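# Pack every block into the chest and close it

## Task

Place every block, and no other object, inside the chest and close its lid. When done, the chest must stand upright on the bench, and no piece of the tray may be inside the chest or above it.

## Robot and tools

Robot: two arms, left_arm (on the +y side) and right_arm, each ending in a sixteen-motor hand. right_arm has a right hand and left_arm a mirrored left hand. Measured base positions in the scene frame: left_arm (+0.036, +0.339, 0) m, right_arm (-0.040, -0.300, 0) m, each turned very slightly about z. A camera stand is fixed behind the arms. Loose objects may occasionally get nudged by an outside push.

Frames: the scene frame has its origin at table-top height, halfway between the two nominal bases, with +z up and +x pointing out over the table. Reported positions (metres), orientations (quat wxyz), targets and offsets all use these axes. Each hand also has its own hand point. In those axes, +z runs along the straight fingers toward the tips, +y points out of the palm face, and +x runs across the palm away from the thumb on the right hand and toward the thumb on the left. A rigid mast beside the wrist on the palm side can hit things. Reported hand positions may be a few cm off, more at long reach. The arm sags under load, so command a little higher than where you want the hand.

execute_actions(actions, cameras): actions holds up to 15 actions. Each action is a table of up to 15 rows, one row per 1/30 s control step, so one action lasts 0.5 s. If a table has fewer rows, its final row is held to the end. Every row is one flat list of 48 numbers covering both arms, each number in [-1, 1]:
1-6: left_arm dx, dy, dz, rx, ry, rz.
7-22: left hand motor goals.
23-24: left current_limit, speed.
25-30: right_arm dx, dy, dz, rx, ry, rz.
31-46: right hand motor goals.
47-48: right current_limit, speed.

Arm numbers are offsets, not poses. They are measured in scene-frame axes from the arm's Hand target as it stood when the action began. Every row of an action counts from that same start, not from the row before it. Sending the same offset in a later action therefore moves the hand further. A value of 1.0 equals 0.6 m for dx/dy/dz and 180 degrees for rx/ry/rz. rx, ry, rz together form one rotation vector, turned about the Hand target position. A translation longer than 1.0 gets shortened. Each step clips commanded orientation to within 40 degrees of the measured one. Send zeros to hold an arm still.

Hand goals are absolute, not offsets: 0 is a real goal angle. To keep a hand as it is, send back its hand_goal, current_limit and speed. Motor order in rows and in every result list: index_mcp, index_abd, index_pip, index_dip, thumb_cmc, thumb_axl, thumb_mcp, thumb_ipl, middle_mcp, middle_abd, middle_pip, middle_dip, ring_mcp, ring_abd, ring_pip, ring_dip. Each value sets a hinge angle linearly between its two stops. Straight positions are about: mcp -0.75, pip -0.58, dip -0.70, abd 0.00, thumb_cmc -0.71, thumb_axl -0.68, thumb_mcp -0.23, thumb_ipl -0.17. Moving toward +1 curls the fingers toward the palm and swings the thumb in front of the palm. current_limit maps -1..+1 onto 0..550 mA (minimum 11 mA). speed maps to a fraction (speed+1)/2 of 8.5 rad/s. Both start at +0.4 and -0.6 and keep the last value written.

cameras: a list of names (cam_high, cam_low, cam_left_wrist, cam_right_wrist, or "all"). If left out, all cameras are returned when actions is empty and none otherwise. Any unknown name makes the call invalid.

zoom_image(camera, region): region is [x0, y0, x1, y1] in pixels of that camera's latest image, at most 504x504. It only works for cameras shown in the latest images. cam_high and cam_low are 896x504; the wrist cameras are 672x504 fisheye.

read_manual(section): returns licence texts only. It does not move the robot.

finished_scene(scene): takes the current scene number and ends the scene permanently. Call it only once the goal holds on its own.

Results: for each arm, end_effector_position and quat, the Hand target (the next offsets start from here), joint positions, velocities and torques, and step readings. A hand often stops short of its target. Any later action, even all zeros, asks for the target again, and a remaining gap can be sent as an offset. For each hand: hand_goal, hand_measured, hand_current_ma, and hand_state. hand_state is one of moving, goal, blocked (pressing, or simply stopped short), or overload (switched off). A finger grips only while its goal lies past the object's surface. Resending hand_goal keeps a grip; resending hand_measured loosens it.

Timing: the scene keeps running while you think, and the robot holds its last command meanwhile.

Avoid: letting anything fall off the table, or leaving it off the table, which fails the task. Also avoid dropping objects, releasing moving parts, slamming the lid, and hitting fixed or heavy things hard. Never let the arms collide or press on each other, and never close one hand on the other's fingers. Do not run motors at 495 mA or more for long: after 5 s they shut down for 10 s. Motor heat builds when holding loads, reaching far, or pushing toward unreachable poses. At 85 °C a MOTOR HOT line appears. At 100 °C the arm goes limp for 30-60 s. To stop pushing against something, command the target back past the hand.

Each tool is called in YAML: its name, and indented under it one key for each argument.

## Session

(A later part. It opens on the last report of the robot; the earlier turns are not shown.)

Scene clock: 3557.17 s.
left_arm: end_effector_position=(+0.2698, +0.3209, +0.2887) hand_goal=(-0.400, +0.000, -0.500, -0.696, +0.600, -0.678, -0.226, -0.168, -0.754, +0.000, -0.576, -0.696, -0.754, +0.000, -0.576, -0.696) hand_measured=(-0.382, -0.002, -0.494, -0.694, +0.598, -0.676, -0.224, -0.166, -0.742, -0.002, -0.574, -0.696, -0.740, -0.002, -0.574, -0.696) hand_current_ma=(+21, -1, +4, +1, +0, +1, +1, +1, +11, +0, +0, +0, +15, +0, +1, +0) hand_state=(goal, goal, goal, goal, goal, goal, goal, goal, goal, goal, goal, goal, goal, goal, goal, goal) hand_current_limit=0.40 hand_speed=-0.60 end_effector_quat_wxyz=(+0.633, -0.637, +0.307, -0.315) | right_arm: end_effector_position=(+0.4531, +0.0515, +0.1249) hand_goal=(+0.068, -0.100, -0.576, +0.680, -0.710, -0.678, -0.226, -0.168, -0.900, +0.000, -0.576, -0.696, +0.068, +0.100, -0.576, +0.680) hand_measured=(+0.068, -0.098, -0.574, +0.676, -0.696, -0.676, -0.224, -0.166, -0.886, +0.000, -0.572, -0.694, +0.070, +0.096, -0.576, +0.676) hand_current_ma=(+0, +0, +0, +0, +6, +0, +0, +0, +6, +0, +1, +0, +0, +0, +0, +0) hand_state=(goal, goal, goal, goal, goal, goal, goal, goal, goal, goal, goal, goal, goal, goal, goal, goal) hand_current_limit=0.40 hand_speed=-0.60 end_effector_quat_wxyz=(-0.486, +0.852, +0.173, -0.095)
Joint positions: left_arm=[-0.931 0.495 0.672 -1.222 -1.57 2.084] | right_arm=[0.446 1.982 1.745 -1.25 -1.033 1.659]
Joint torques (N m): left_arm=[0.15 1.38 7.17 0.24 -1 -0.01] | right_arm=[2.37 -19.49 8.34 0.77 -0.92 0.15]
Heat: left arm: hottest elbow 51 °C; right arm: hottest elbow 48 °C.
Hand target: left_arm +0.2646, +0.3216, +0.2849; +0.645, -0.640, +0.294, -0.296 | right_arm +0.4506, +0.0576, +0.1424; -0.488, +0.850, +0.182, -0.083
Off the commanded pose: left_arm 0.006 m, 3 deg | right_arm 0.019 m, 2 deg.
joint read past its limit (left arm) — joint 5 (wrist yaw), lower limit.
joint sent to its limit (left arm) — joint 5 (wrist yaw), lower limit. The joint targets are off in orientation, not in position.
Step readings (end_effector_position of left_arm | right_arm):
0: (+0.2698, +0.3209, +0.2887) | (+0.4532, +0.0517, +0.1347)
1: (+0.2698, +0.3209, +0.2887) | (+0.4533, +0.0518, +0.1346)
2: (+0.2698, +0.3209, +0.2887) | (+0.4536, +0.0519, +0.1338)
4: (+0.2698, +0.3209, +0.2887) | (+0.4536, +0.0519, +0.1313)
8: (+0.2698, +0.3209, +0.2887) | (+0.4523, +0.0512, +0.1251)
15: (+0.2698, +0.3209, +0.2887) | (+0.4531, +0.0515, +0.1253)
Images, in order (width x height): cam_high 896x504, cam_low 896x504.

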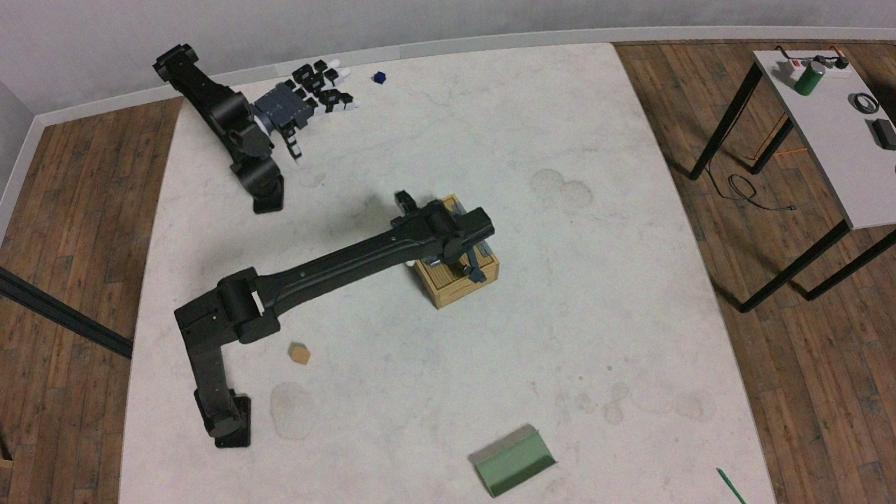

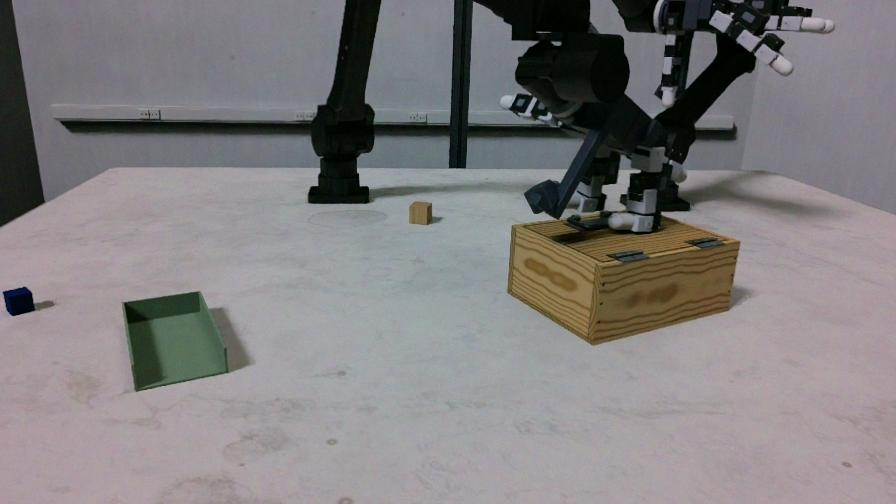

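execute_actions:
  actions:
    - [[0,0,0,0,0,0,-0.4,0,-0.5,-0.696,0.6,-0.678,-0.226,-0.168,-0.754,0,-0.576,-0.696,-0.754,0,-0.576,-0.696,0.4,-0.6,0,0,-0.003,0.0055,-0.0128,0,0.068,-0.1,-0.576,0.681,-0.71,-0.678,-0.226,-0.168,-0.9,0,-0.576,-0.696,0.068,0.1,-0.576,0.681,0.4,-0.6]]
  cameras: ["cam_low"]

zoom_image:
  camera: "cam_low"
  region: [550, 180, 670, 260]

Scene clock: 3573.40 s.
left_arm: end_effector_position=(+0.2698, +0.3209, +0.2887) hand_goal=(-0.400, +0.000, -0.500, -0.696, +0.600, -0.678, -0.226, -0.168, -0.754, +0.000, -0.576, -0.696, -0.754, +0.000, -0.576, -0.696) hand_measured=(-0.382, -0.002, -0.494, -0.694, +0.598, -0.676, -0.224, -0.166, -0.742, -0.002, -0.574, -0.696, -0.740, -0.002, -0.574, -0.696) hand_current_ma=(+21, -1, +4, +1, +0, +1, +1, +1, +11, +0, +0, +0, +15, +0, +1, +0) hand_state=(goal, goal, goal, goal, goal, goal, goal, goal, goal, goal, goal, goal, goal, goal, goal, goal) hand_current_limit=0.40 hand_speed=-0.60 end_effector_quat_wxyz=(+0.633, -0.637, +0.307, -0.315) | right_arm: end_effector_position=(+0.4530, +0.0511, +0.1227) hand_goal=(+0.068, -0.100, -0.576, +0.680, -0.710, -0.678, -0.226, -0.168, -0.900, +0.000, -0.576, -0.696, +0.068, +0.100, -0.576, +0.680) hand_measured=(+0.068, -0.098, -0.574, +0.676, -0.696, -0.676, -0.224, -0.166, -0.886, +0.000, -0.572, -0.694, +0.070, +0.096, -0.576, +0.676) hand_current_ma=(+0, +0, +0, +0, +6, +0, +0, +0, +6, +0, +1, +0, +0, +0, +0, +0) hand_state=(goal, goal, goal, goal, goal, goal, goal, goal, goal, goal, goal, goal, goal, goal, goal, goal) hand_current_limit=0.40 hand_speed=-0.60 end_effector_quat_wxyz=(-0.489, +0.849, +0.183, -0.077)
Joint positions: left_arm=[-0.931 0.495 0.672 -1.222 -1.57 2.084] | right_arm=[0.446 1.956 1.699 -1.188 -1.031 1.66]
Joint torques (N m): left_arm=[0.21 1.55 7.19 0.28 -0.97 -0.01] | right_arm=[2.32 -19.19 8.39 0.85 -0.92 0.16]
Heat: left arm: hottest elbow 51 °C; right arm: hottest elbow 49 °C.
Hand target: left_arm +0.2646, +0.3216, +0.2849; +0.645, -0.640, +0.294, -0.296 | right_arm +0.4506, +0.0577, +0.1407; -0.492, +0.847, +0.192, -0.064
Off the commanded pose: left_arm 0.006 m, 3 deg | right_arm 0.019 m, 2 deg.
joint read past its limit (left arm) — joint 5 (wrist yaw), lower limit.
joint sent to its limit (left arm) — joint 5 (wrist yaw), lower limit. The joint targets are off in orientation, not in position.
Step readings (end_effector_position of left_arm | right_arm):
0: (+0.2698, +0.3209, +0.2887) | (+0.4531, +0.0515, +0.1249)
1: (+0.2698, +0.3209, +0.2887) | (+0.4530, +0.0514, +0.1247)
2: (+0.2698, +0.3209, +0.2887) | (+0.4534, +0.0516, +0.1245)
4: (+0.2698, +0.3209, +0.2887) | (+0.4531, +0.0515, +0.1240)
8: (+0.2698, +0.3209, +0.2887) | (+0.4521, +0.0508, +0.1239)
15: (+0.2698, +0.3209, +0.2887) | (+0.4530, +0.0511, +0.1230)
Images, in order (width x height): cam_low 896x504.

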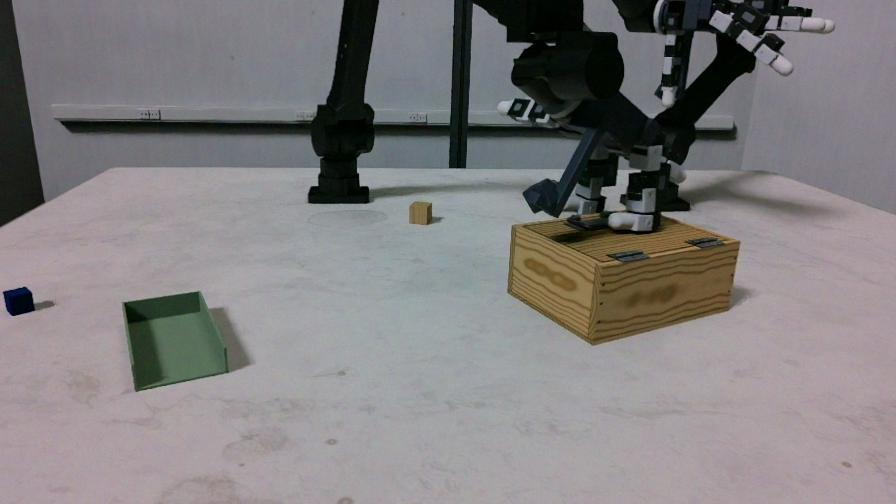

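Scaled by 4.200.

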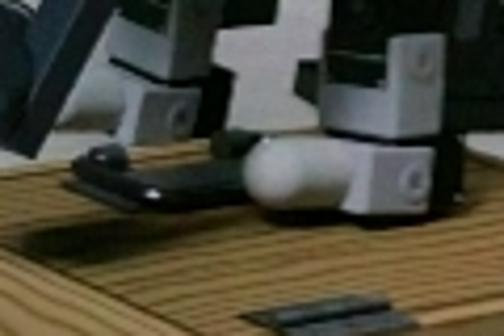

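execute_actions:
  actions:
    - [[0,0,0,0,0,0,-0.4,0,-0.5,-0.696,0.6,-0.678,-0.226,-0.168,-0.754,0,-0.576,-0.696,-0.754,0,-0.576,-0.696,0.4,-0.6,0,0,0,0,0,0,0.068,0.1,-0.576,0.681,-0.71,-0.678,-0.226,-0.168,-0.9,0,-0.576,-0.696,0.068,-0.1,-0.576,0.681,0.4,-0.8]]
    - [[0,0,0,0,0,0,-0.4,0,-0.5,-0.696,0.6,-0.678,-0.226,-0.168,-0.754,0,-0.576,-0.696,-0.754,0,-0.576,-0.696,0.4,-0.6,0,0,0,0,0,0,0.068,0.3,-0.576,0.681,-0.71,-0.678,-0.226,-0.168,-0.9,0,-0.576,-0.696,0.068,-0.3,-0.576,0.681,0.4,-0.8]]
  cameras: ["cam_low","cam_high"]

zoom_image:
  camera: "cam_low"
  region: [550, 180, 670, 260]

Scene clock: 3601.30 s.
left_arm: end_effector_position=(+0.2698, +0.3209, +0.2887) hand_goal=(-0.400, +0.000, -0.500, -0.696, +0.600, -0.678, -0.226, -0.168, -0.754, +0.000, -0.576, -0.696, -0.754, +0.000, -0.576, -0.696) hand_measured=(-0.382, -0.002, -0.494, -0.694, +0.598, -0.676, -0.224, -0.166, -0.742, -0.002, -0.574, -0.696, -0.740, -0.002, -0.574, -0.696) hand_current_ma=(+21, -1, +4, +1, +0, +1, +1, +1, +11, +0, +0, +0, +15, +0, +1, +0) hand_state=(goal, goal, goal, goal, goal, goal, goal, goal, goal, goal, goal, goal, goal, goal, goal, goal) hand_current_limit=0.40 hand_speed=-0.60 end_effector_quat_wxyz=(+0.633, -0.637, +0.307, -0.315) | right_arm: end_effector_position=(+0.4519, +0.0506, +0.1222) hand_goal=(+0.068, +0.300, -0.576, +0.680, -0.710, -0.678, -0.226, -0.168, -0.900, +0.000, -0.576, -0.696, +0.068, -0.300, -0.576, +0.680) hand_measured=(+0.070, -0.050, -0.574, +0.676, -0.696, -0.676, -0.224, -0.166, -0.886, +0.000, -0.572, -0.694, +0.070, +0.002, -0.576, +0.676) hand_current_ma=(+0, -385, +0, +0, +6, +0, +0, +0, +6, +0, +1, +0, +0, +385, +0, +0) hand_state=(goal, blocked, goal, goal, goal, goal, goal, goal, goal, goal, goal, goal, goal, blocked, goal, goal) hand_current_limit=0.40 hand_speed=-0.80 end_effector_quat_wxyz=(-0.489, +0.850, +0.181, -0.079)
Joint positions: left_arm=[-0.931 0.495 0.672 -1.222 -1.57 2.084] | right_arm=[0.446 1.955 1.696 -1.187 -1.031 1.666]
Joint torques (N m): left_arm=[0.03 1.26 7.13 0.28 -0.99 -0.02] | right_arm=[2.32 -19.08 8.58 0.88 -0.93 0.11]
Heat: left arm: hottest elbow 51 °C; right arm: hottest elbow 49 °C.
Hand target: left_arm +0.2646, +0.3216, +0.2849; +0.645, -0.640, +0.294, -0.296 | right_arm +0.4507, +0.0578, +0.1406; -0.492, +0.847, +0.192, -0.064
Off the commanded pose: left_arm 0.006 m, 3 deg | right_arm 0.020 m, 2 deg.
joint read past its limit (left arm) — joint 5 (wrist yaw), lower limit.
joint sent to its limit (left arm) — joint 5 (wrist yaw), lower limit. The joint targets are off in orientation, not in position.
Step readings (end_effector_position of left_arm | right_arm):
0: (+0.2698, +0.3209, +0.2887) | (+0.4531, +0.0512, +0.1227)
1: (+0.2698, +0.3209, +0.2887) | (+0.4531, +0.0512, +0.1227)
2: (+0.2698, +0.3209, +0.2887) | (+0.4531, +0.0512, +0.1227)
4: (+0.2698, +0.3209, +0.2887) | (+0.4525, +0.0509, +0.1226)
8: (+0.2698, +0.3209, +0.2887) | (+0.4519, +0.0506, +0.1222)
15: (+0.2698, +0.3209, +0.2887) | (+0.4519, +0.0506, +0.1222)
16: (+0.2698, +0.3209, +0.2887) | (+0.4519, +0.0506, +0.1222)
17: (+0.2698, +0.3209, +0.2887) | (+0.4519, +0.0506, +0.1222)
19: (+0.2698, +0.3209, +0.2887) | (+0.4519, +0.0506, +0.1222)
23: (+0.2698, +0.3209, +0.2887) | (+0.4519, +0.0506, +0.1222)
30: (+0.2698, +0.3209, +0.2887) | (+0.4519, +0.0506, +0.1222)
Images, in order (width x height): cam_high 896x504, cam_low 896x504.

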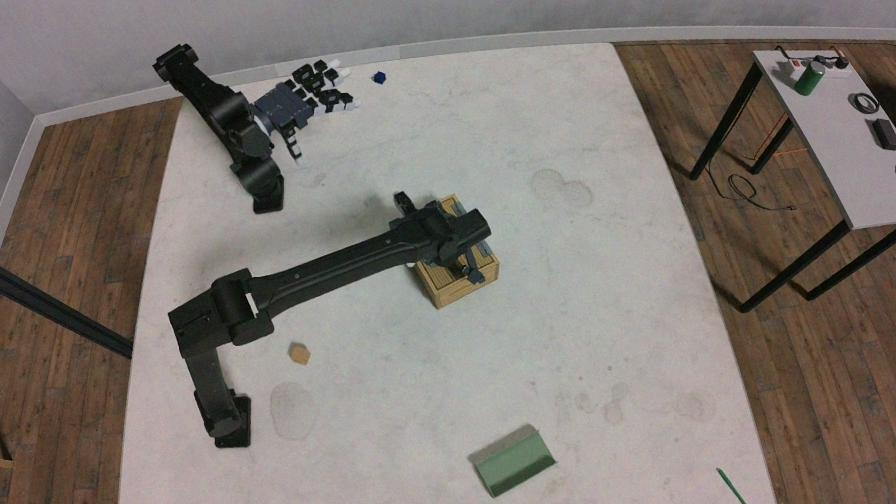

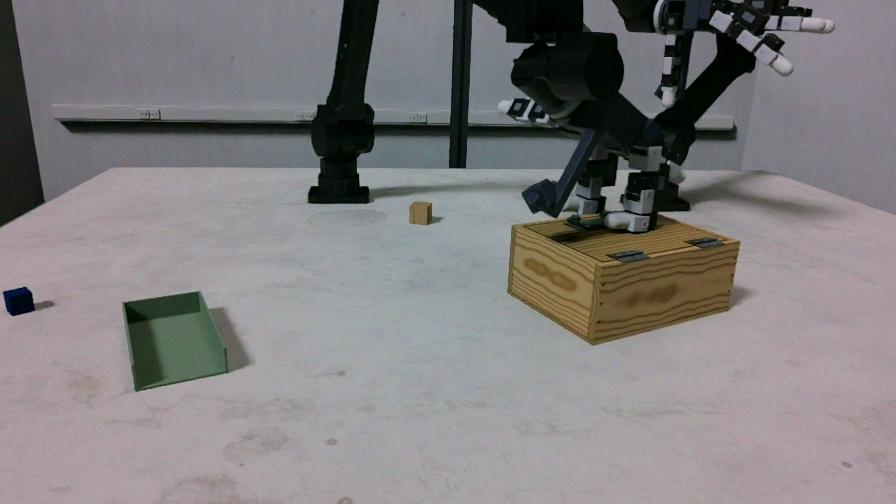

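Scaled by 4.200.

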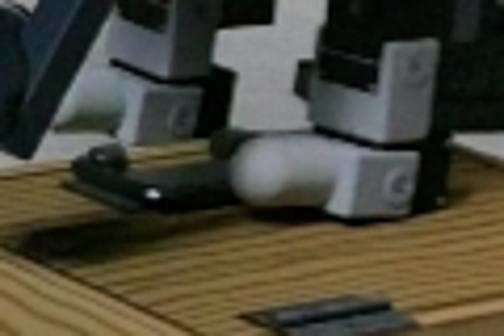

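zoom_image:
  camera: "cam_high"
  region: [390, 220, 470, 284]

zoom_image:
  camera: "cam_low"
  region: [555, 190, 625, 240]

Scaled by 6.300.

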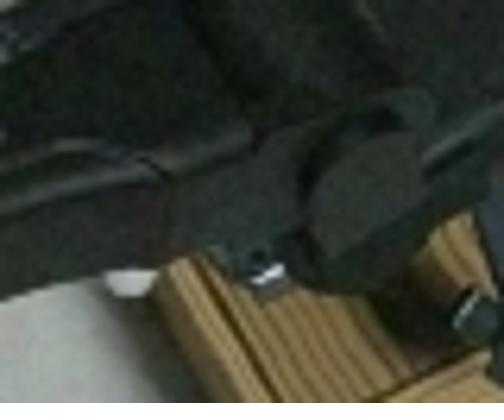

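Scaled by 7.200.

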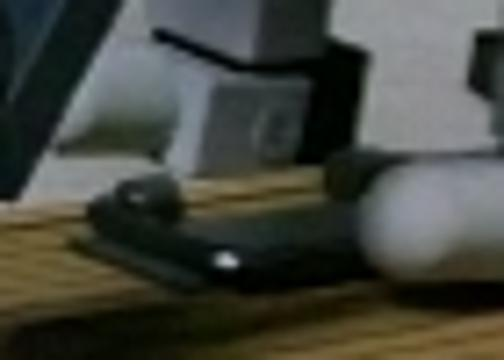

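execute_actions:
  actions:
    - [[0,0,0,0,0,0,-0.4,0,-0.5,-0.696,0.6,-0.678,-0.226,-0.168,-0.754,0,-0.576,-0.696,-0.754,0,-0.576,-0.696,0.4,-0.6,0,0,0,0,0,0,0.068,-0.1,-0.576,0.681,-0.71,-0.678,-0.226,-0.168,-0.9,0,-0.576,-0.696,0.068,0.1,-0.576,0.681,0.4,-0.6]]
    - [[0,0,0,0,0,0,-0.4,0,-0.5,-0.696,0.6,-0.678,-0.226,-0.168,-0.754,0,-0.576,-0.696,-0.754,0,-0.576,-0.696,0.4,-0.6,0,0,0.04,-0.0055,0.0128,0,0.068,-0.1,-0.576,0.681,-0.71,-0.678,-0.226,-0.168,-0.9,0,-0.576,-0.696,0.068,0.1,-0.576,0.681,0.4,-0.6]]
    - [[0,0,0,0,0,0,-0.4,0,-0.5,-0.696,0.6,-0.678,-0.226,-0.168,-0.754,0,-0.576,-0.696,-0.754,0,-0.576,-0.696,0.4,-0.6,0.0122,0.0052,0,0,0,0,0.068,-0.1,-0.576,0.681,-0.71,-0.678,-0.226,-0.168,-0.9,0,-0.576,-0.696,0.068,0.1,-0.576,0.681,0.4,-0.6]]
  cameras: ["cam_low","cam_high"]

zoom_image:
  camera: "cam_low"
  region: [550, 180, 670, 260]

zoom_image:
  camera: "cam_high"
  region: [390, 220, 470, 284]

Scene clock: 3648.70 s.
left_arm: end_effector_position=(+0.2698, +0.3209, +0.2887) hand_goal=(-0.400, +0.000, -0.500, -0.696, +0.600, -0.678, -0.226, -0.168, -0.754, +0.000, -0.576, -0.696, -0.754, +0.000, -0.576, -0.696) hand_measured=(-0.382, -0.002, -0.494, -0.694, +0.598, -0.676, -0.224, -0.166, -0.742, -0.002, -0.574, -0.696, -0.740, -0.002, -0.574, -0.696) hand_current_ma=(+21, -1, +4, +1, +0, +1, +1, +1, +11, +0, +0, +0, +15, +0, +1, +0) hand_state=(goal, goal, goal, goal, goal, goal, goal, goal, goal, goal, goal, goal, goal, goal, goal, goal) hand_current_limit=0.40 hand_speed=-0.60 end_effector_quat_wxyz=(+0.633, -0.637, +0.307, -0.315) | right_arm: end_effector_position=(+0.4490, +0.0492, +0.1485) hand_goal=(+0.068, -0.100, -0.576, +0.680, -0.710, -0.678, -0.226, -0.168, -0.900, +0.000, -0.576, -0.696, +0.068, +0.100, -0.576, +0.680) hand_measured=(+0.070, -0.098, -0.574, +0.676, -0.696, -0.676, -0.224, -0.166, -0.886, +0.000, -0.572, -0.694, +0.066, +0.102, -0.576, +0.676) hand_current_ma=(+0, +0, +0, +0, +6, +0, +0, +0, +6, +0, +1, +0, +0, +0, +0, +0) hand_state=(goal, goal, goal, goal, goal, goal, goal, goal, goal, goal, goal, goal, goal, goal, goal, goal) hand_current_limit=0.40 hand_speed=-0.60 end_effector_quat_wxyz=(-0.485, +0.852, +0.172, -0.094)
Joint positions: left_arm=[-0.931 0.495 0.672 -1.222 -1.57 2.084] | right_arm=[0.446 1.954 1.764 -1.293 -1.031 1.666]
Joint torques (N m): left_arm=[0.15 1.38 7.12 0.28 -0.98 -0.02] | right_arm=[2.26 -16.5 12.94 0.14 -1 0.12]
Heat: left arm: hottest elbow 51 °C; right arm: hottest elbow 49 °C.
Hand target: left_arm +0.2646, +0.3216, +0.2849; +0.645, -0.640, +0.294, -0.296 | right_arm +0.4580, +0.0608, +0.1646; -0.488, +0.850, +0.182, -0.083
Off the commanded pose: left_arm 0.006 m, 3 deg | right_arm 0.022 m, 2 deg.
joint read past its limit (left arm) — joint 5 (wrist yaw), lower limit.
joint sent to its limit (left arm) — joint 5 (wrist yaw), lower limit. The joint targets are off in orientation, not in position.
Step readings (end_effector_position of left_arm | right_arm):
0: (+0.2698, +0.3209, +0.2887) | (+0.4519, +0.0506, +0.1222)
1: (+0.2698, +0.3209, +0.2887) | (+0.4519, +0.0506, +0.1222)
2: (+0.2698, +0.3209, +0.2887) | (+0.4519, +0.0506, +0.1222)
4: (+0.2698, +0.3209, +0.2887) | (+0.4519, +0.0506, +0.1224)
8: (+0.2698, +0.3209, +0.2887) | (+0.4519, +0.0506, +0.1231)
15: (+0.2698, +0.3209, +0.2887) | (+0.4519, +0.0506, +0.1231)
16: (+0.2698, +0.3209, +0.2887) | (+0.4519, +0.0506, +0.1231)
17: (+0.2698, +0.3209, +0.2887) | (+0.4512, +0.0503, +0.1231)
19: (+0.2698, +0.3209, +0.2887) | (+0.4472, +0.0484, +0.1236)
23: (+0.2698, +0.3209, +0.2887) | (+0.4454, +0.0475, +0.1304)
30: (+0.2698, +0.3209, +0.2887) | (+0.4447, +0.0472, +0.1363)
31: (+0.2698, +0.3209, +0.2887) | (+0.4447, +0.0472, +0.1366)
32: (+0.2698, +0.3209, +0.2887) | (+0.4450, +0.0473, +0.1374)
34: (+0.2698, +0.3209, +0.2887) | (+0.4455, +0.0476, +0.1397)
38: (+0.2698, +0.3209, +0.2887) | (+0.4484, +0.0489, +0.1457)
45: (+0.2698, +0.3209, +0.2887) | (+0.4493, +0.0494, +0.1484)
Images, in order (width x height): cam_high 896x504, cam_low 896x504.

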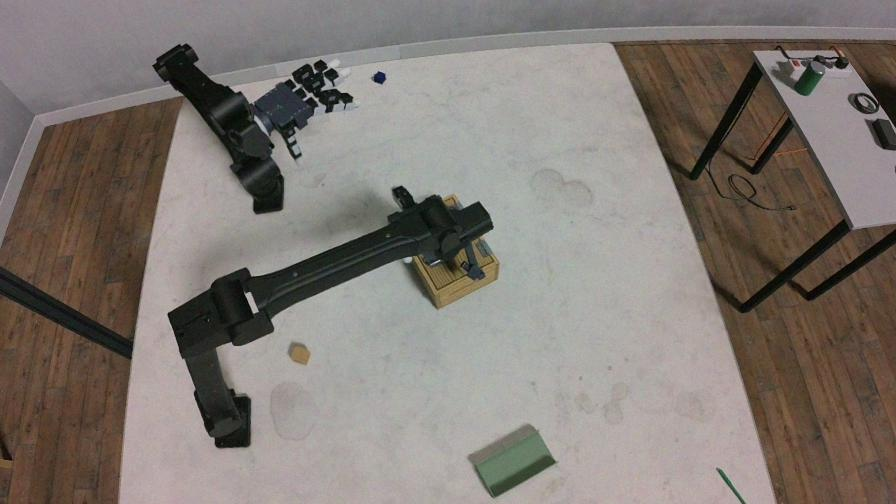

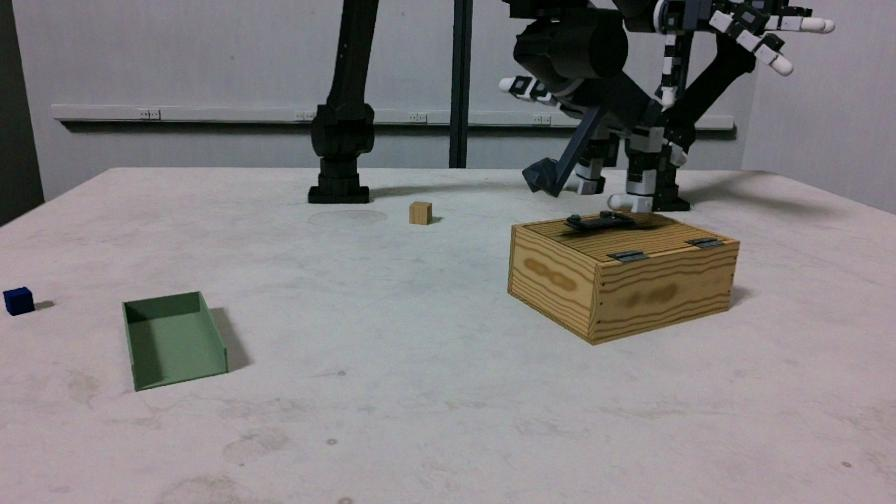

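Scaled by 4.200.

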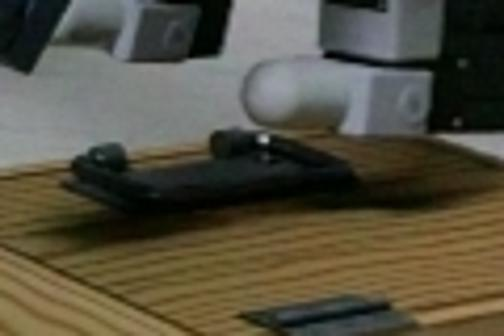

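Scaled by 6.300.

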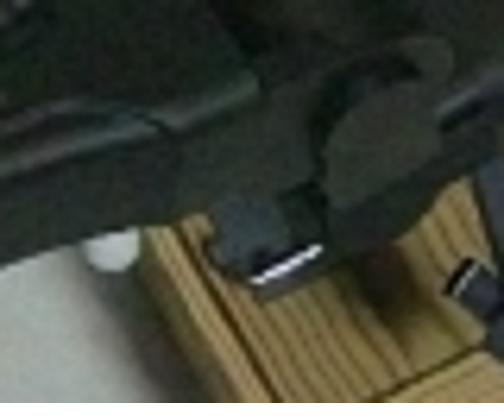

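execute_actions:
  actions:
    - [[0,0,0,0,0,0,-0.4,0,-0.5,-0.696,0.6,-0.678,-0.226,-0.168,-0.754,0,-0.576,-0.696,-0.754,0,-0.576,-0.696,0.4,-0.6,0.018,0.008,0,0,0,0,0.068,-0.1,-0.576,0.681,-0.71,-0.678,-0.226,-0.168,-0.9,0,-0.576,-0.696,0.068,0.1,-0.576,0.681,0.4,-0.6]]
    - [[0,0,0,0,0,0,-0.4,0,-0.5,-0.696,0.6,-0.678,-0.226,-0.168,-0.754,0,-0.576,-0.696,-0.754,0,-0.576,-0.696,0.4,-0.6,-0.014,-0.006,-0.025,0,0,0,0.068,-0.1,-0.576,0.681,-0.71,-0.678,-0.226,-0.168,-0.9,0,-0.576,-0.696,0.068,0.1,-0.576,0.681,0.4,-0.6]]
  cameras: ["cam_low","cam_high"]

zoom_image:
  camera: "cam_low"
  region: [550, 180, 670, 260]

zoom_image:
  camera: "cam_high"
  region: [390, 220, 470, 284]

Scene clock: 3680.90 s.
left_arm: end_effector_position=(+0.2698, +0.3209, +0.2887) hand_goal=(-0.400, +0.000, -0.500, -0.696, +0.600, -0.678, -0.226, -0.168, -0.754, +0.000, -0.576, -0.696, -0.754, +0.000, -0.576, -0.696) hand_measured=(-0.382, -0.002, -0.494, -0.694, +0.598, -0.676, -0.224, -0.166, -0.742, -0.002, -0.574, -0.696, -0.740, -0.002, -0.574, -0.696) hand_current_ma=(+21, -1, +4, +1, +0, +1, +1, +1, +11, +0, +0, +0, +15, +0, +1, +0) hand_state=(goal, goal, goal, goal, goal, goal, goal, goal, goal, goal, goal, goal, goal, goal, goal, goal) hand_current_limit=0.40 hand_speed=-0.60 end_effector_quat_wxyz=(+0.633, -0.637, +0.307, -0.315) | right_arm: end_effector_position=(+0.4621, +0.0554, +0.1437) hand_goal=(+0.068, -0.100, -0.576, +0.680, -0.710, -0.678, -0.226, -0.168, -0.900, +0.000, -0.576, -0.696, +0.068, +0.100, -0.576, +0.680) hand_measured=(+0.070, -0.098, -0.574, +0.676, -0.696, -0.676, -0.224, -0.166, -0.886, +0.000, -0.572, -0.694, +0.066, +0.102, -0.576, +0.676) hand_current_ma=(+0, +0, +0, +0, +6, +0, +0, +0, +6, +0, +1, +0, +0, +0, +0, +0) hand_state=(goal, goal, goal, goal, goal, goal, goal, goal, goal, goal, goal, goal, goal, goal, goal, goal) hand_current_limit=0.40 hand_speed=-0.60 end_effector_quat_wxyz=(-0.486, +0.851, +0.175, -0.088)
Joint positions: left_arm=[-0.931 0.495 0.672 -1.222 -1.57 2.084] | right_arm=[0.446 1.987 1.803 -1.285 -1.031 1.666]
Joint torques (N m): left_arm=[0.09 1.26 7.15 0.27 -0.98 -0.01] | right_arm=[2.26 -18.08 8.55 0.79 -0.99 0.1]
Heat: left arm: hottest elbow 51 °C; right arm: hottest elbow 53 °C.
Hand target: left_arm +0.2646, +0.3216, +0.2849; +0.645, -0.640, +0.294, -0.296 | right_arm +0.4603, +0.0620, +0.1496; -0.488, +0.850, +0.182, -0.083
Off the commanded pose: left_arm 0.006 m, 3 deg | right_arm 0.009 m, 1 deg.
joint read past its limit (left arm) — joint 5 (wrist yaw), lower limit.
joint sent to its limit (left arm) — joint 5 (wrist yaw), lower limit. The joint targets are off in orientation, not in position.
Step readings (end_effector_position of left_arm | right_arm):
0: (+0.2698, +0.3209, +0.2887) | (+0.4490, +0.0492, +0.1485)
1: (+0.2698, +0.3209, +0.2887) | (+0.4491, +0.0493, +0.1486)
2: (+0.2698, +0.3209, +0.2887) | (+0.4495, +0.0495, +0.1487)
4: (+0.2698, +0.3209, +0.2887) | (+0.4524, +0.0508, +0.1499)
8: (+0.2698, +0.3209, +0.2887) | (+0.4592, +0.0541, +0.1508)
15: (+0.2698, +0.3209, +0.2887) | (+0.4597, +0.0543, +0.1482)
16: (+0.2698, +0.3209, +0.2887) | (+0.4596, +0.0543, +0.1479)
17: (+0.2698, +0.3209, +0.2887) | (+0.4597, +0.0543, +0.1479)
19: (+0.2698, +0.3209, +0.2887) | (+0.4605, +0.0547, +0.1479)
23: (+0.2698, +0.3209, +0.2887) | (+0.4631, +0.0559, +0.1471)
30: (+0.2698, +0.3209, +0.2887) | (+0.4619, +0.0554, +0.1438)
Images, in order (width x height): cam_high 896x504, cam_low 896x504.

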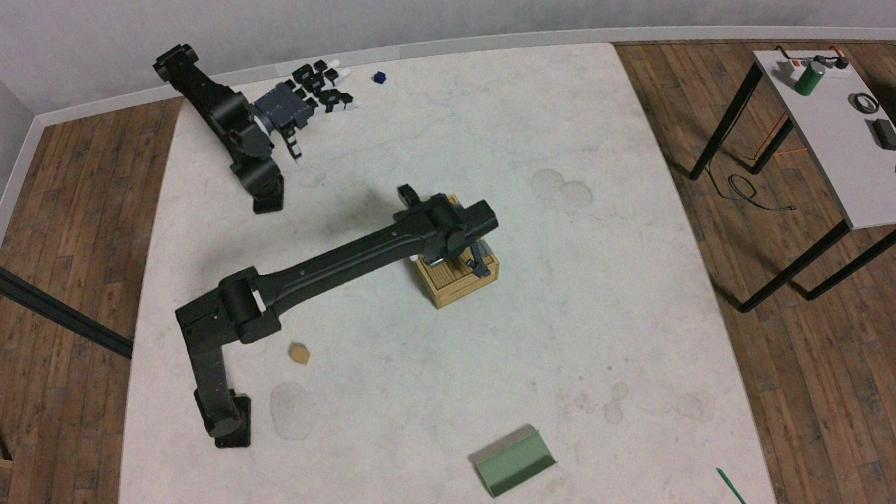

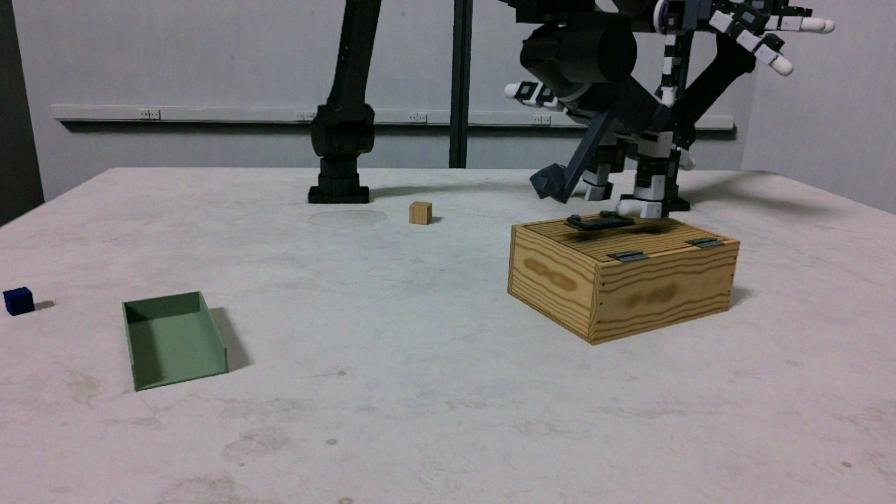

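Scaled by 4.200.

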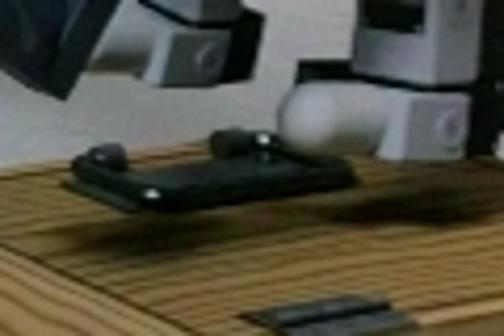

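Scaled by 6.300.

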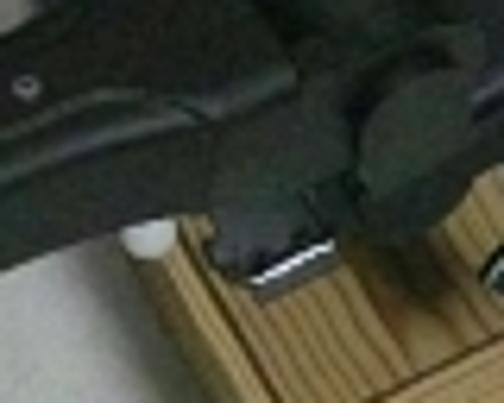

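execute_actions:
  actions:
    - [[0,0,0,0,0,0,-0.4,0,-0.5,-0.696,0.6,-0.678,-0.226,-0.168,-0.754,0,-0.576,-0.696,-0.754,0,-0.576,-0.696,0.4,-0.6,-0.009,-0.0122,0.005,0,0,-0.0417,0.068,-0.1,-0.576,0.681,-0.71,-0.678,-0.226,-0.168,-0.9,0,-0.576,-0.696,0.068,0.1,-0.576,0.681,0.4,-0.6]]
  cameras: ["cam_low","cam_high"]

zoom_image:
  camera: "cam_low"
  region: [550, 180, 670, 260]

zoom_image:
  camera: "cam_high"
  region: [390, 220, 470, 284]

Scene clock: 3720.60 s.
left_arm: end_effector_position=(+0.2698, +0.3209, +0.2887) hand_goal=(-0.400, +0.000, -0.500, -0.696, +0.600, -0.678, -0.226, -0.168, -0.754, +0.000, -0.576, -0.696, -0.754, +0.000, -0.576, -0.696) hand_measured=(-0.382, -0.002, -0.494, -0.694, +0.598, -0.676, -0.224, -0.166, -0.742, -0.002, -0.574, -0.696, -0.740, -0.002, -0.574, -0.696) hand_current_ma=(+21, -1, +4, +1, +0, +1, +1, +1, +11, +0, +0, +0, +15, +0, +1, +0) hand_state=(goal, goal, goal, goal, goal, goal, goal, goal, goal, goal, goal, goal, goal, goal, goal, goal) hand_current_limit=0.40 hand_speed=-0.60 end_effector_quat_wxyz=(+0.633, -0.637, +0.307, -0.315) | right_arm: end_effector_position=(+0.4539, +0.0525, +0.1366) hand_goal=(+0.068, -0.100, -0.576, +0.680, -0.710, -0.678, -0.226, -0.168, -0.900, +0.000, -0.576, -0.696, +0.068, +0.100, -0.576, +0.680) hand_measured=(+0.070, -0.098, -0.574, +0.676, -0.696, -0.676, -0.224, -0.166, -0.886, +0.000, -0.572, -0.694, +0.066, +0.102, -0.576, +0.676) hand_current_ma=(+0, +0, +0, +0, +6, +0, +0, +0, +6, +0, +1, +0, +0, +0, +0, +0) hand_state=(goal, goal, goal, goal, goal, goal, goal, goal, goal, goal, goal, goal, goal, goal, goal, goal) hand_current_limit=0.40 hand_speed=-0.60 end_effector_quat_wxyz=(-0.489, +0.861, +0.122, -0.065)
Joint positions: left_arm=[-0.931 0.495 0.672 -1.222 -1.57 2.084] | right_arm=[0.446 1.908 1.656 -1.045 -1.008 1.883]
Joint torques (N m): left_arm=[-0.03 1.2 7.13 0.28 -1 0] | right_arm=[1.67 -18.49 8.66 1.13 -0.9 0.17]
Heat: left arm: hottest elbow 50 °C; right arm: hottest elbow 50 °C.
Hand target: left_arm +0.2646, +0.3216, +0.2849; +0.645, -0.640, +0.294, -0.296 | right_arm +0.4550, +0.0547, +0.1527; -0.493, +0.860, +0.126, -0.051
Off the commanded pose: left_arm 0.006 m, 3 deg | right_arm 0.016 m, 2 deg.
joint read past its limit (left arm) — joint 5 (wrist yaw), lower limit.
joint sent to its limit (left arm) — joint 5 (wrist yaw), lower limit. The joint targets are off in orientation, not in position.
Step readings (end_effector_position of left_arm | right_arm):
0: (+0.2698, +0.3209, +0.2887) | (+0.4622, +0.0555, +0.1437)
1: (+0.2698, +0.3209, +0.2887) | (+0.4622, +0.0555, +0.1434)
2: (+0.2698, +0.3209, +0.2887) | (+0.4626, +0.0559, +0.1416)
4: (+0.2698, +0.3209, +0.2887) | (+0.4619, +0.0558, +0.1369)
8: (+0.2698, +0.3209, +0.2887) | (+0.4560, +0.0528, +0.1282)
15: (+0.2698, +0.3209, +0.2887) | (+0.4550, +0.0525, +0.1313)
Images, in order (width x height): cam_high 896x504, cam_low 896x504.

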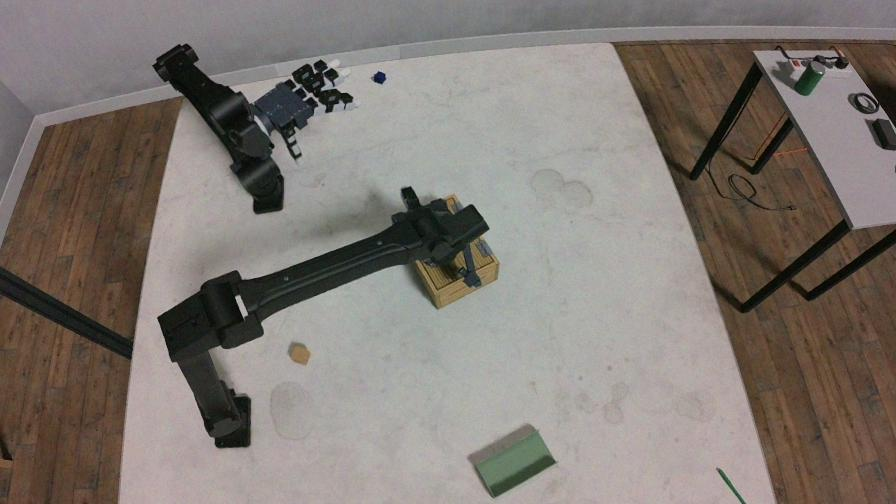

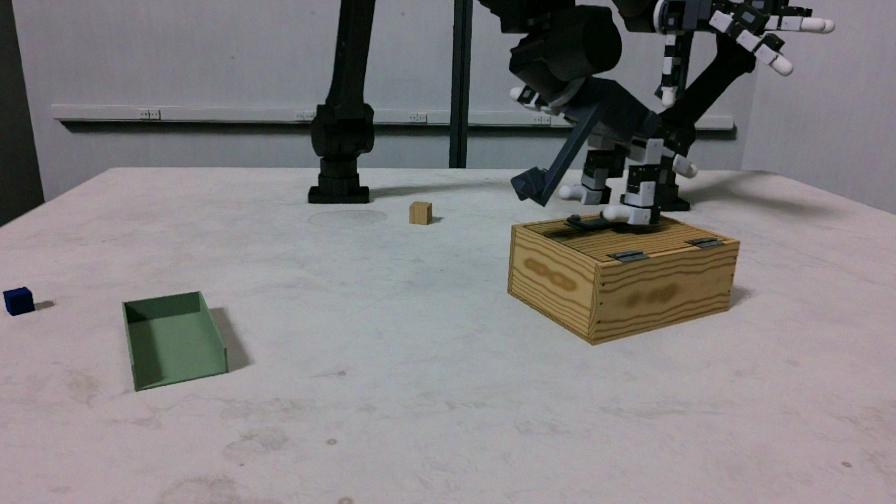

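Scaled by 4.200.

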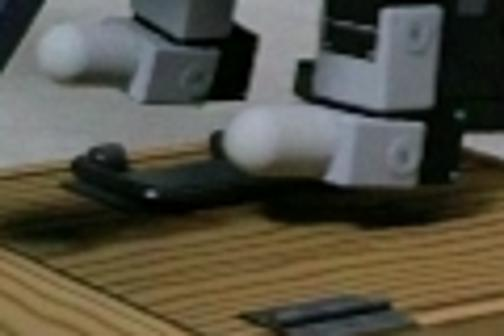

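Scaled by 6.300.

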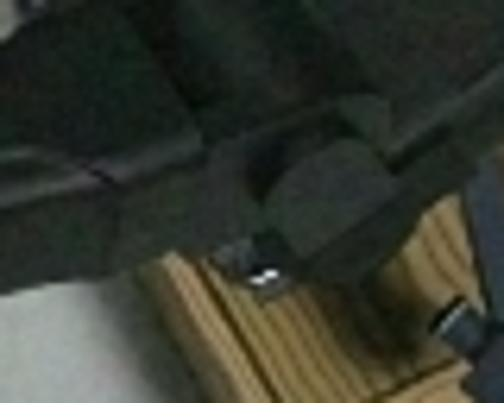

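execute_actions:
  actions:
    - [[0,0,0,0,0,0,-0.4,0,-0.5,-0.696,0.6,-0.678,-0.226,-0.168,-0.754,0,-0.576,-0.696,-0.754,0,-0.576,-0.696,0.4,-0.6,0.0067,-0.003,0.02,0,0,0.036,0.068,-0.1,-0.576,0.681,-0.71,-0.678,-0.226,-0.168,-0.9,0,-0.576,-0.696,0.068,0.1,-0.576,0.681,0.4,-0.6]]
    - [[0,0,0,0,0,0,-0.4,0,-0.5,-0.696,0.6,-0.678,-0.226,-0.168,-0.754,0,-0.576,-0.696,-0.754,0,-0.576,-0.696,0.4,-0.6,0,0,-0.015,0,0,0,0.068,-0.1,-0.576,0.681,-0.71,-0.678,-0.226,-0.168,-0.9,0,-0.576,-0.696,0.068,0.1,-0.576,0.681,0.4,-0.6]]
  cameras: ["cam_low","cam_high"]

zoom_image:
  camera: "cam_low"
  region: [550, 180, 670, 260]

zoom_image:
  camera: "cam_high"
  region: [390, 220, 470, 284]

Scene clock: 3766.70 s.
left_arm: end_effector_position=(+0.2698, +0.3209, +0.2887) hand_goal=(-0.400, +0.000, -0.500, -0.696, +0.600, -0.678, -0.226, -0.168, -0.754, +0.000, -0.576, -0.696, -0.754, +0.000, -0.576, -0.696) hand_measured=(-0.382, -0.002, -0.494, -0.694, +0.598, -0.676, -0.224, -0.166, -0.742, -0.002, -0.574, -0.696, -0.740, -0.002, -0.574, -0.696) hand_current_ma=(+21, -1, +4, +1, +0, +1, +1, +1, +11, +0, +0, +0, +15, +0, +1, +0) hand_state=(goal, goal, goal, goal, goal, goal, goal, goal, goal, goal, goal, goal, goal, goal, goal, goal) hand_current_limit=0.40 hand_speed=-0.60 end_effector_quat_wxyz=(+0.633, -0.637, +0.307, -0.315) | right_arm: end_effector_position=(+0.4458, +0.0477, +0.1413) hand_goal=(+0.068, -0.100, -0.576, +0.680, -0.710, -0.678, -0.226, -0.168, -0.900, +0.000, -0.576, -0.696, +0.068, +0.100, -0.576, +0.680) hand_measured=(+0.070, -0.098, -0.574, +0.676, -0.696, -0.676, -0.224, -0.166, -0.886, +0.000, -0.572, -0.694, +0.066, +0.102, -0.576, +0.676) hand_current_ma=(+0, +0, +0, +0, +6, +0, +0, +0, +6, +0, +1, +0, +0, +0, +0, +0) hand_state=(goal, goal, goal, goal, goal, goal, goal, goal, goal, goal, goal, goal, goal, goal, goal, goal) hand_current_limit=0.40 hand_speed=-0.60 end_effector_quat_wxyz=(-0.483, +0.855, +0.161, -0.097)
Joint positions: left_arm=[-0.931 0.495 0.672 -1.222 -1.57 2.084] | right_arm=[0.446 1.949 1.736 -1.259 -1.027 1.698]
Joint torques (N m): left_arm=[0.09 1.44 7.19 0.31 -0.98 0.01] | right_arm=[1.2 -16.62 12.04 0.23 -1.07 -0.06]
Heat: left arm: hottest elbow 50 °C; right arm: hottest elbow 51 °C.
Hand target: left_arm +0.2646, +0.3216, +0.2849; +0.645, -0.640, +0.294, -0.296 | right_arm +0.4590, +0.0529, +0.1558; -0.489, +0.851, +0.174, -0.079
Off the commanded pose: left_arm 0.006 m, 3 deg | right_arm 0.020 m, 3 deg.
joint read past its limit (left arm) — joint 5 (wrist yaw), lower limit.
joint sent to its limit (left arm) — joint 5 (wrist yaw), lower limit. The joint targets are off in orientation, not in position.
Step readings (end_effector_position of left_arm | right_arm):
0: (+0.2698, +0.3209, +0.2887) | (+0.4538, +0.0524, +0.1367)
1: (+0.2698, +0.3209, +0.2887) | (+0.4538, +0.0524, +0.1366)
2: (+0.2698, +0.3209, +0.2887) | (+0.4521, +0.0517, +0.1366)
4: (+0.2698, +0.3209, +0.2887) | (+0.4443, +0.0488, +0.1381)
8: (+0.2698, +0.3209, +0.2887) | (+0.4387, +0.0461, +0.1446)
15: (+0.2698, +0.3209, +0.2887) | (+0.4431, +0.0470, +0.1537)
16: (+0.2698, +0.3209, +0.2887) | (+0.4432, +0.0470, +0.1536)
17: (+0.2698, +0.3209, +0.2887) | (+0.4434, +0.0471, +0.1530)
19: (+0.2698, +0.3209, +0.2887) | (+0.4442, +0.0473, +0.1511)
23: (+0.2698, +0.3209, +0.2887) | (+0.4451, +0.0475, +0.1453)
30: (+0.2698, +0.3209, +0.2887) | (+0.4457, +0.0477, +0.1413)
Images, in order (width x height): cam_high 896x504, cam_low 896x504.

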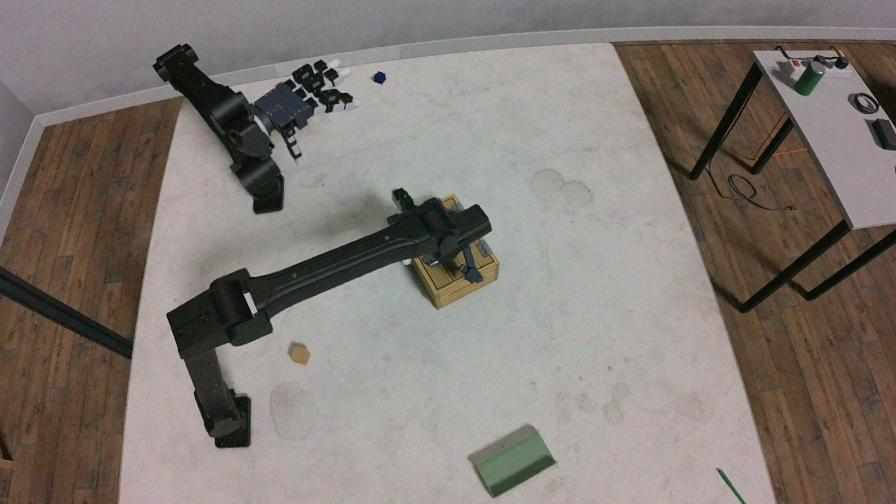

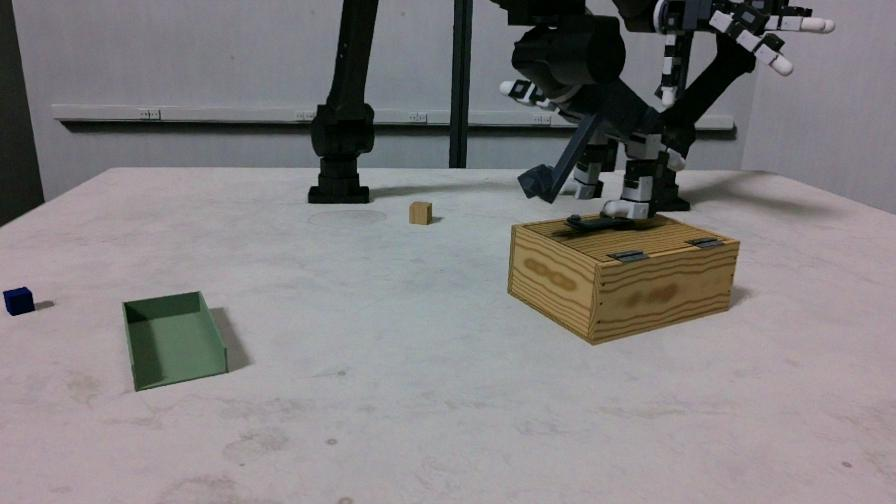

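Scaled by 4.200.

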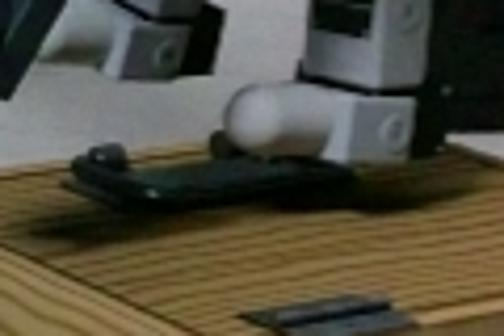

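Scaled by 6.300.

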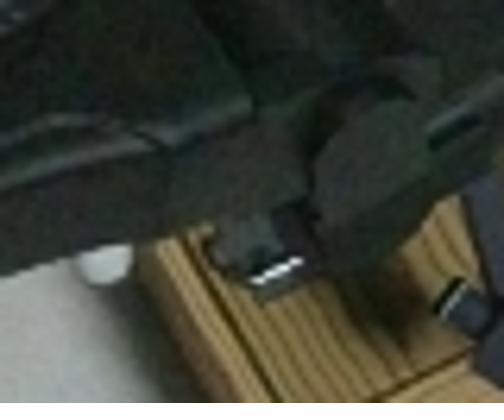

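execute_actions:
  actions:
    - [[0,0,0,0,0,0,-0.4,0,-0.5,-0.696,0.6,-0.678,-0.226,-0.168,-0.754,0,-0.576,-0.696,-0.754,0,-0.576,-0.696,0.4,-0.6,0.016,0.003,0,0,0,0,0.068,-0.1,-0.576,0.681,-0.71,-0.678,-0.226,-0.168,-0.9,0,-0.576,-0.696,0.068,0.1,-0.576,0.681,0.4,-0.6]]
  cameras: []

Scene clock: 3777.70 s.
left_arm: end_effector_position=(+0.2698, +0.3209, +0.2887) hand_goal=(-0.400, +0.000, -0.500, -0.696, +0.600, -0.678, -0.226, -0.168, -0.754, +0.000, -0.576, -0.696, -0.754, +0.000, -0.576, -0.696) hand_measured=(-0.382, -0.002, -0.494, -0.694, +0.598, -0.676, -0.224, -0.166, -0.742, -0.002, -0.574, -0.696, -0.740, -0.002, -0.574, -0.696) hand_current_ma=(+21, -1, +4, +1, +0, +1, +1, +1, +11, +0, +0, +0, +15, +0, +1, +0) hand_state=(goal, goal, goal, goal, goal, goal, goal, goal, goal, goal, goal, goal, goal, goal, goal, goal) hand_current_limit=0.40 hand_speed=-0.60 end_effector_quat_wxyz=(+0.633, -0.637, +0.307, -0.315) | right_arm: end_effector_position=(+0.4517, +0.0503, +0.1397) hand_goal=(+0.068, -0.100, -0.576, +0.680, -0.710, -0.678, -0.226, -0.168, -0.900, +0.000, -0.576, -0.696, +0.068, +0.100, -0.576, +0.680) hand_measured=(+0.070, -0.098, -0.574, +0.676, -0.696, -0.676, -0.224, -0.166, -0.886, +0.000, -0.572, -0.694, +0.066, +0.102, -0.576, +0.676) hand_current_ma=(+0, +0, +0, +0, +6, +0, +0, +0, +6, +0, +1, +0, +0, +0, +0, +0) hand_state=(goal, goal, goal, goal, goal, goal, goal, goal, goal, goal, goal, goal, goal, goal, goal, goal) hand_current_limit=0.40 hand_speed=-0.60 end_effector_quat_wxyz=(-0.483, +0.855, +0.162, -0.099)
Joint positions: left_arm=[-0.931 0.495 0.672 -1.222 -1.57 2.084] | right_arm=[0.446 1.971 1.767 -1.277 -1.027 1.691]
Joint torques (N m): left_arm=[0.32 1.55 7.17 0.27 -0.99 0] | right_arm=[0.79 -16.62 12.9 0.13 -1.09 -0.07]
Heat: left arm: hottest elbow 50 °C; right arm: hottest elbow 51 °C.
Hand target: left_arm +0.2646, +0.3216, +0.2849; +0.645, -0.640, +0.294, -0.296 | right_arm +0.4686, +0.0547, +0.1555; -0.489, +0.851, +0.174, -0.079
Off the commanded pose: left_arm 0.006 m, 3 deg | right_arm 0.024 m, 3 deg.
joint read past its limit (left arm) — joint 5 (wrist yaw), lower limit.
joint sent to its limit (left arm) — joint 5 (wrist yaw), lower limit. The joint targets are off in orientation, not in position.
Step readings (end_effector_position of left_arm | right_arm):
0: (+0.2698, +0.3209, +0.2887) | (+0.4459, +0.0477, +0.1413)
1: (+0.2698, +0.3209, +0.2887) | (+0.4459, +0.0477, +0.1413)
2: (+0.2698, +0.3209, +0.2887) | (+0.4459, +0.0477, +0.1412)
4: (+0.2698, +0.3209, +0.2887) | (+0.4468, +0.0482, +0.1416)
8: (+0.2698, +0.3209, +0.2887) | (+0.4509, +0.0501, +0.1417)
15: (+0.2698, +0.3209, +0.2887) | (+0.4515, +0.0503, +0.1397)
No camera images: "cameras" was empty.


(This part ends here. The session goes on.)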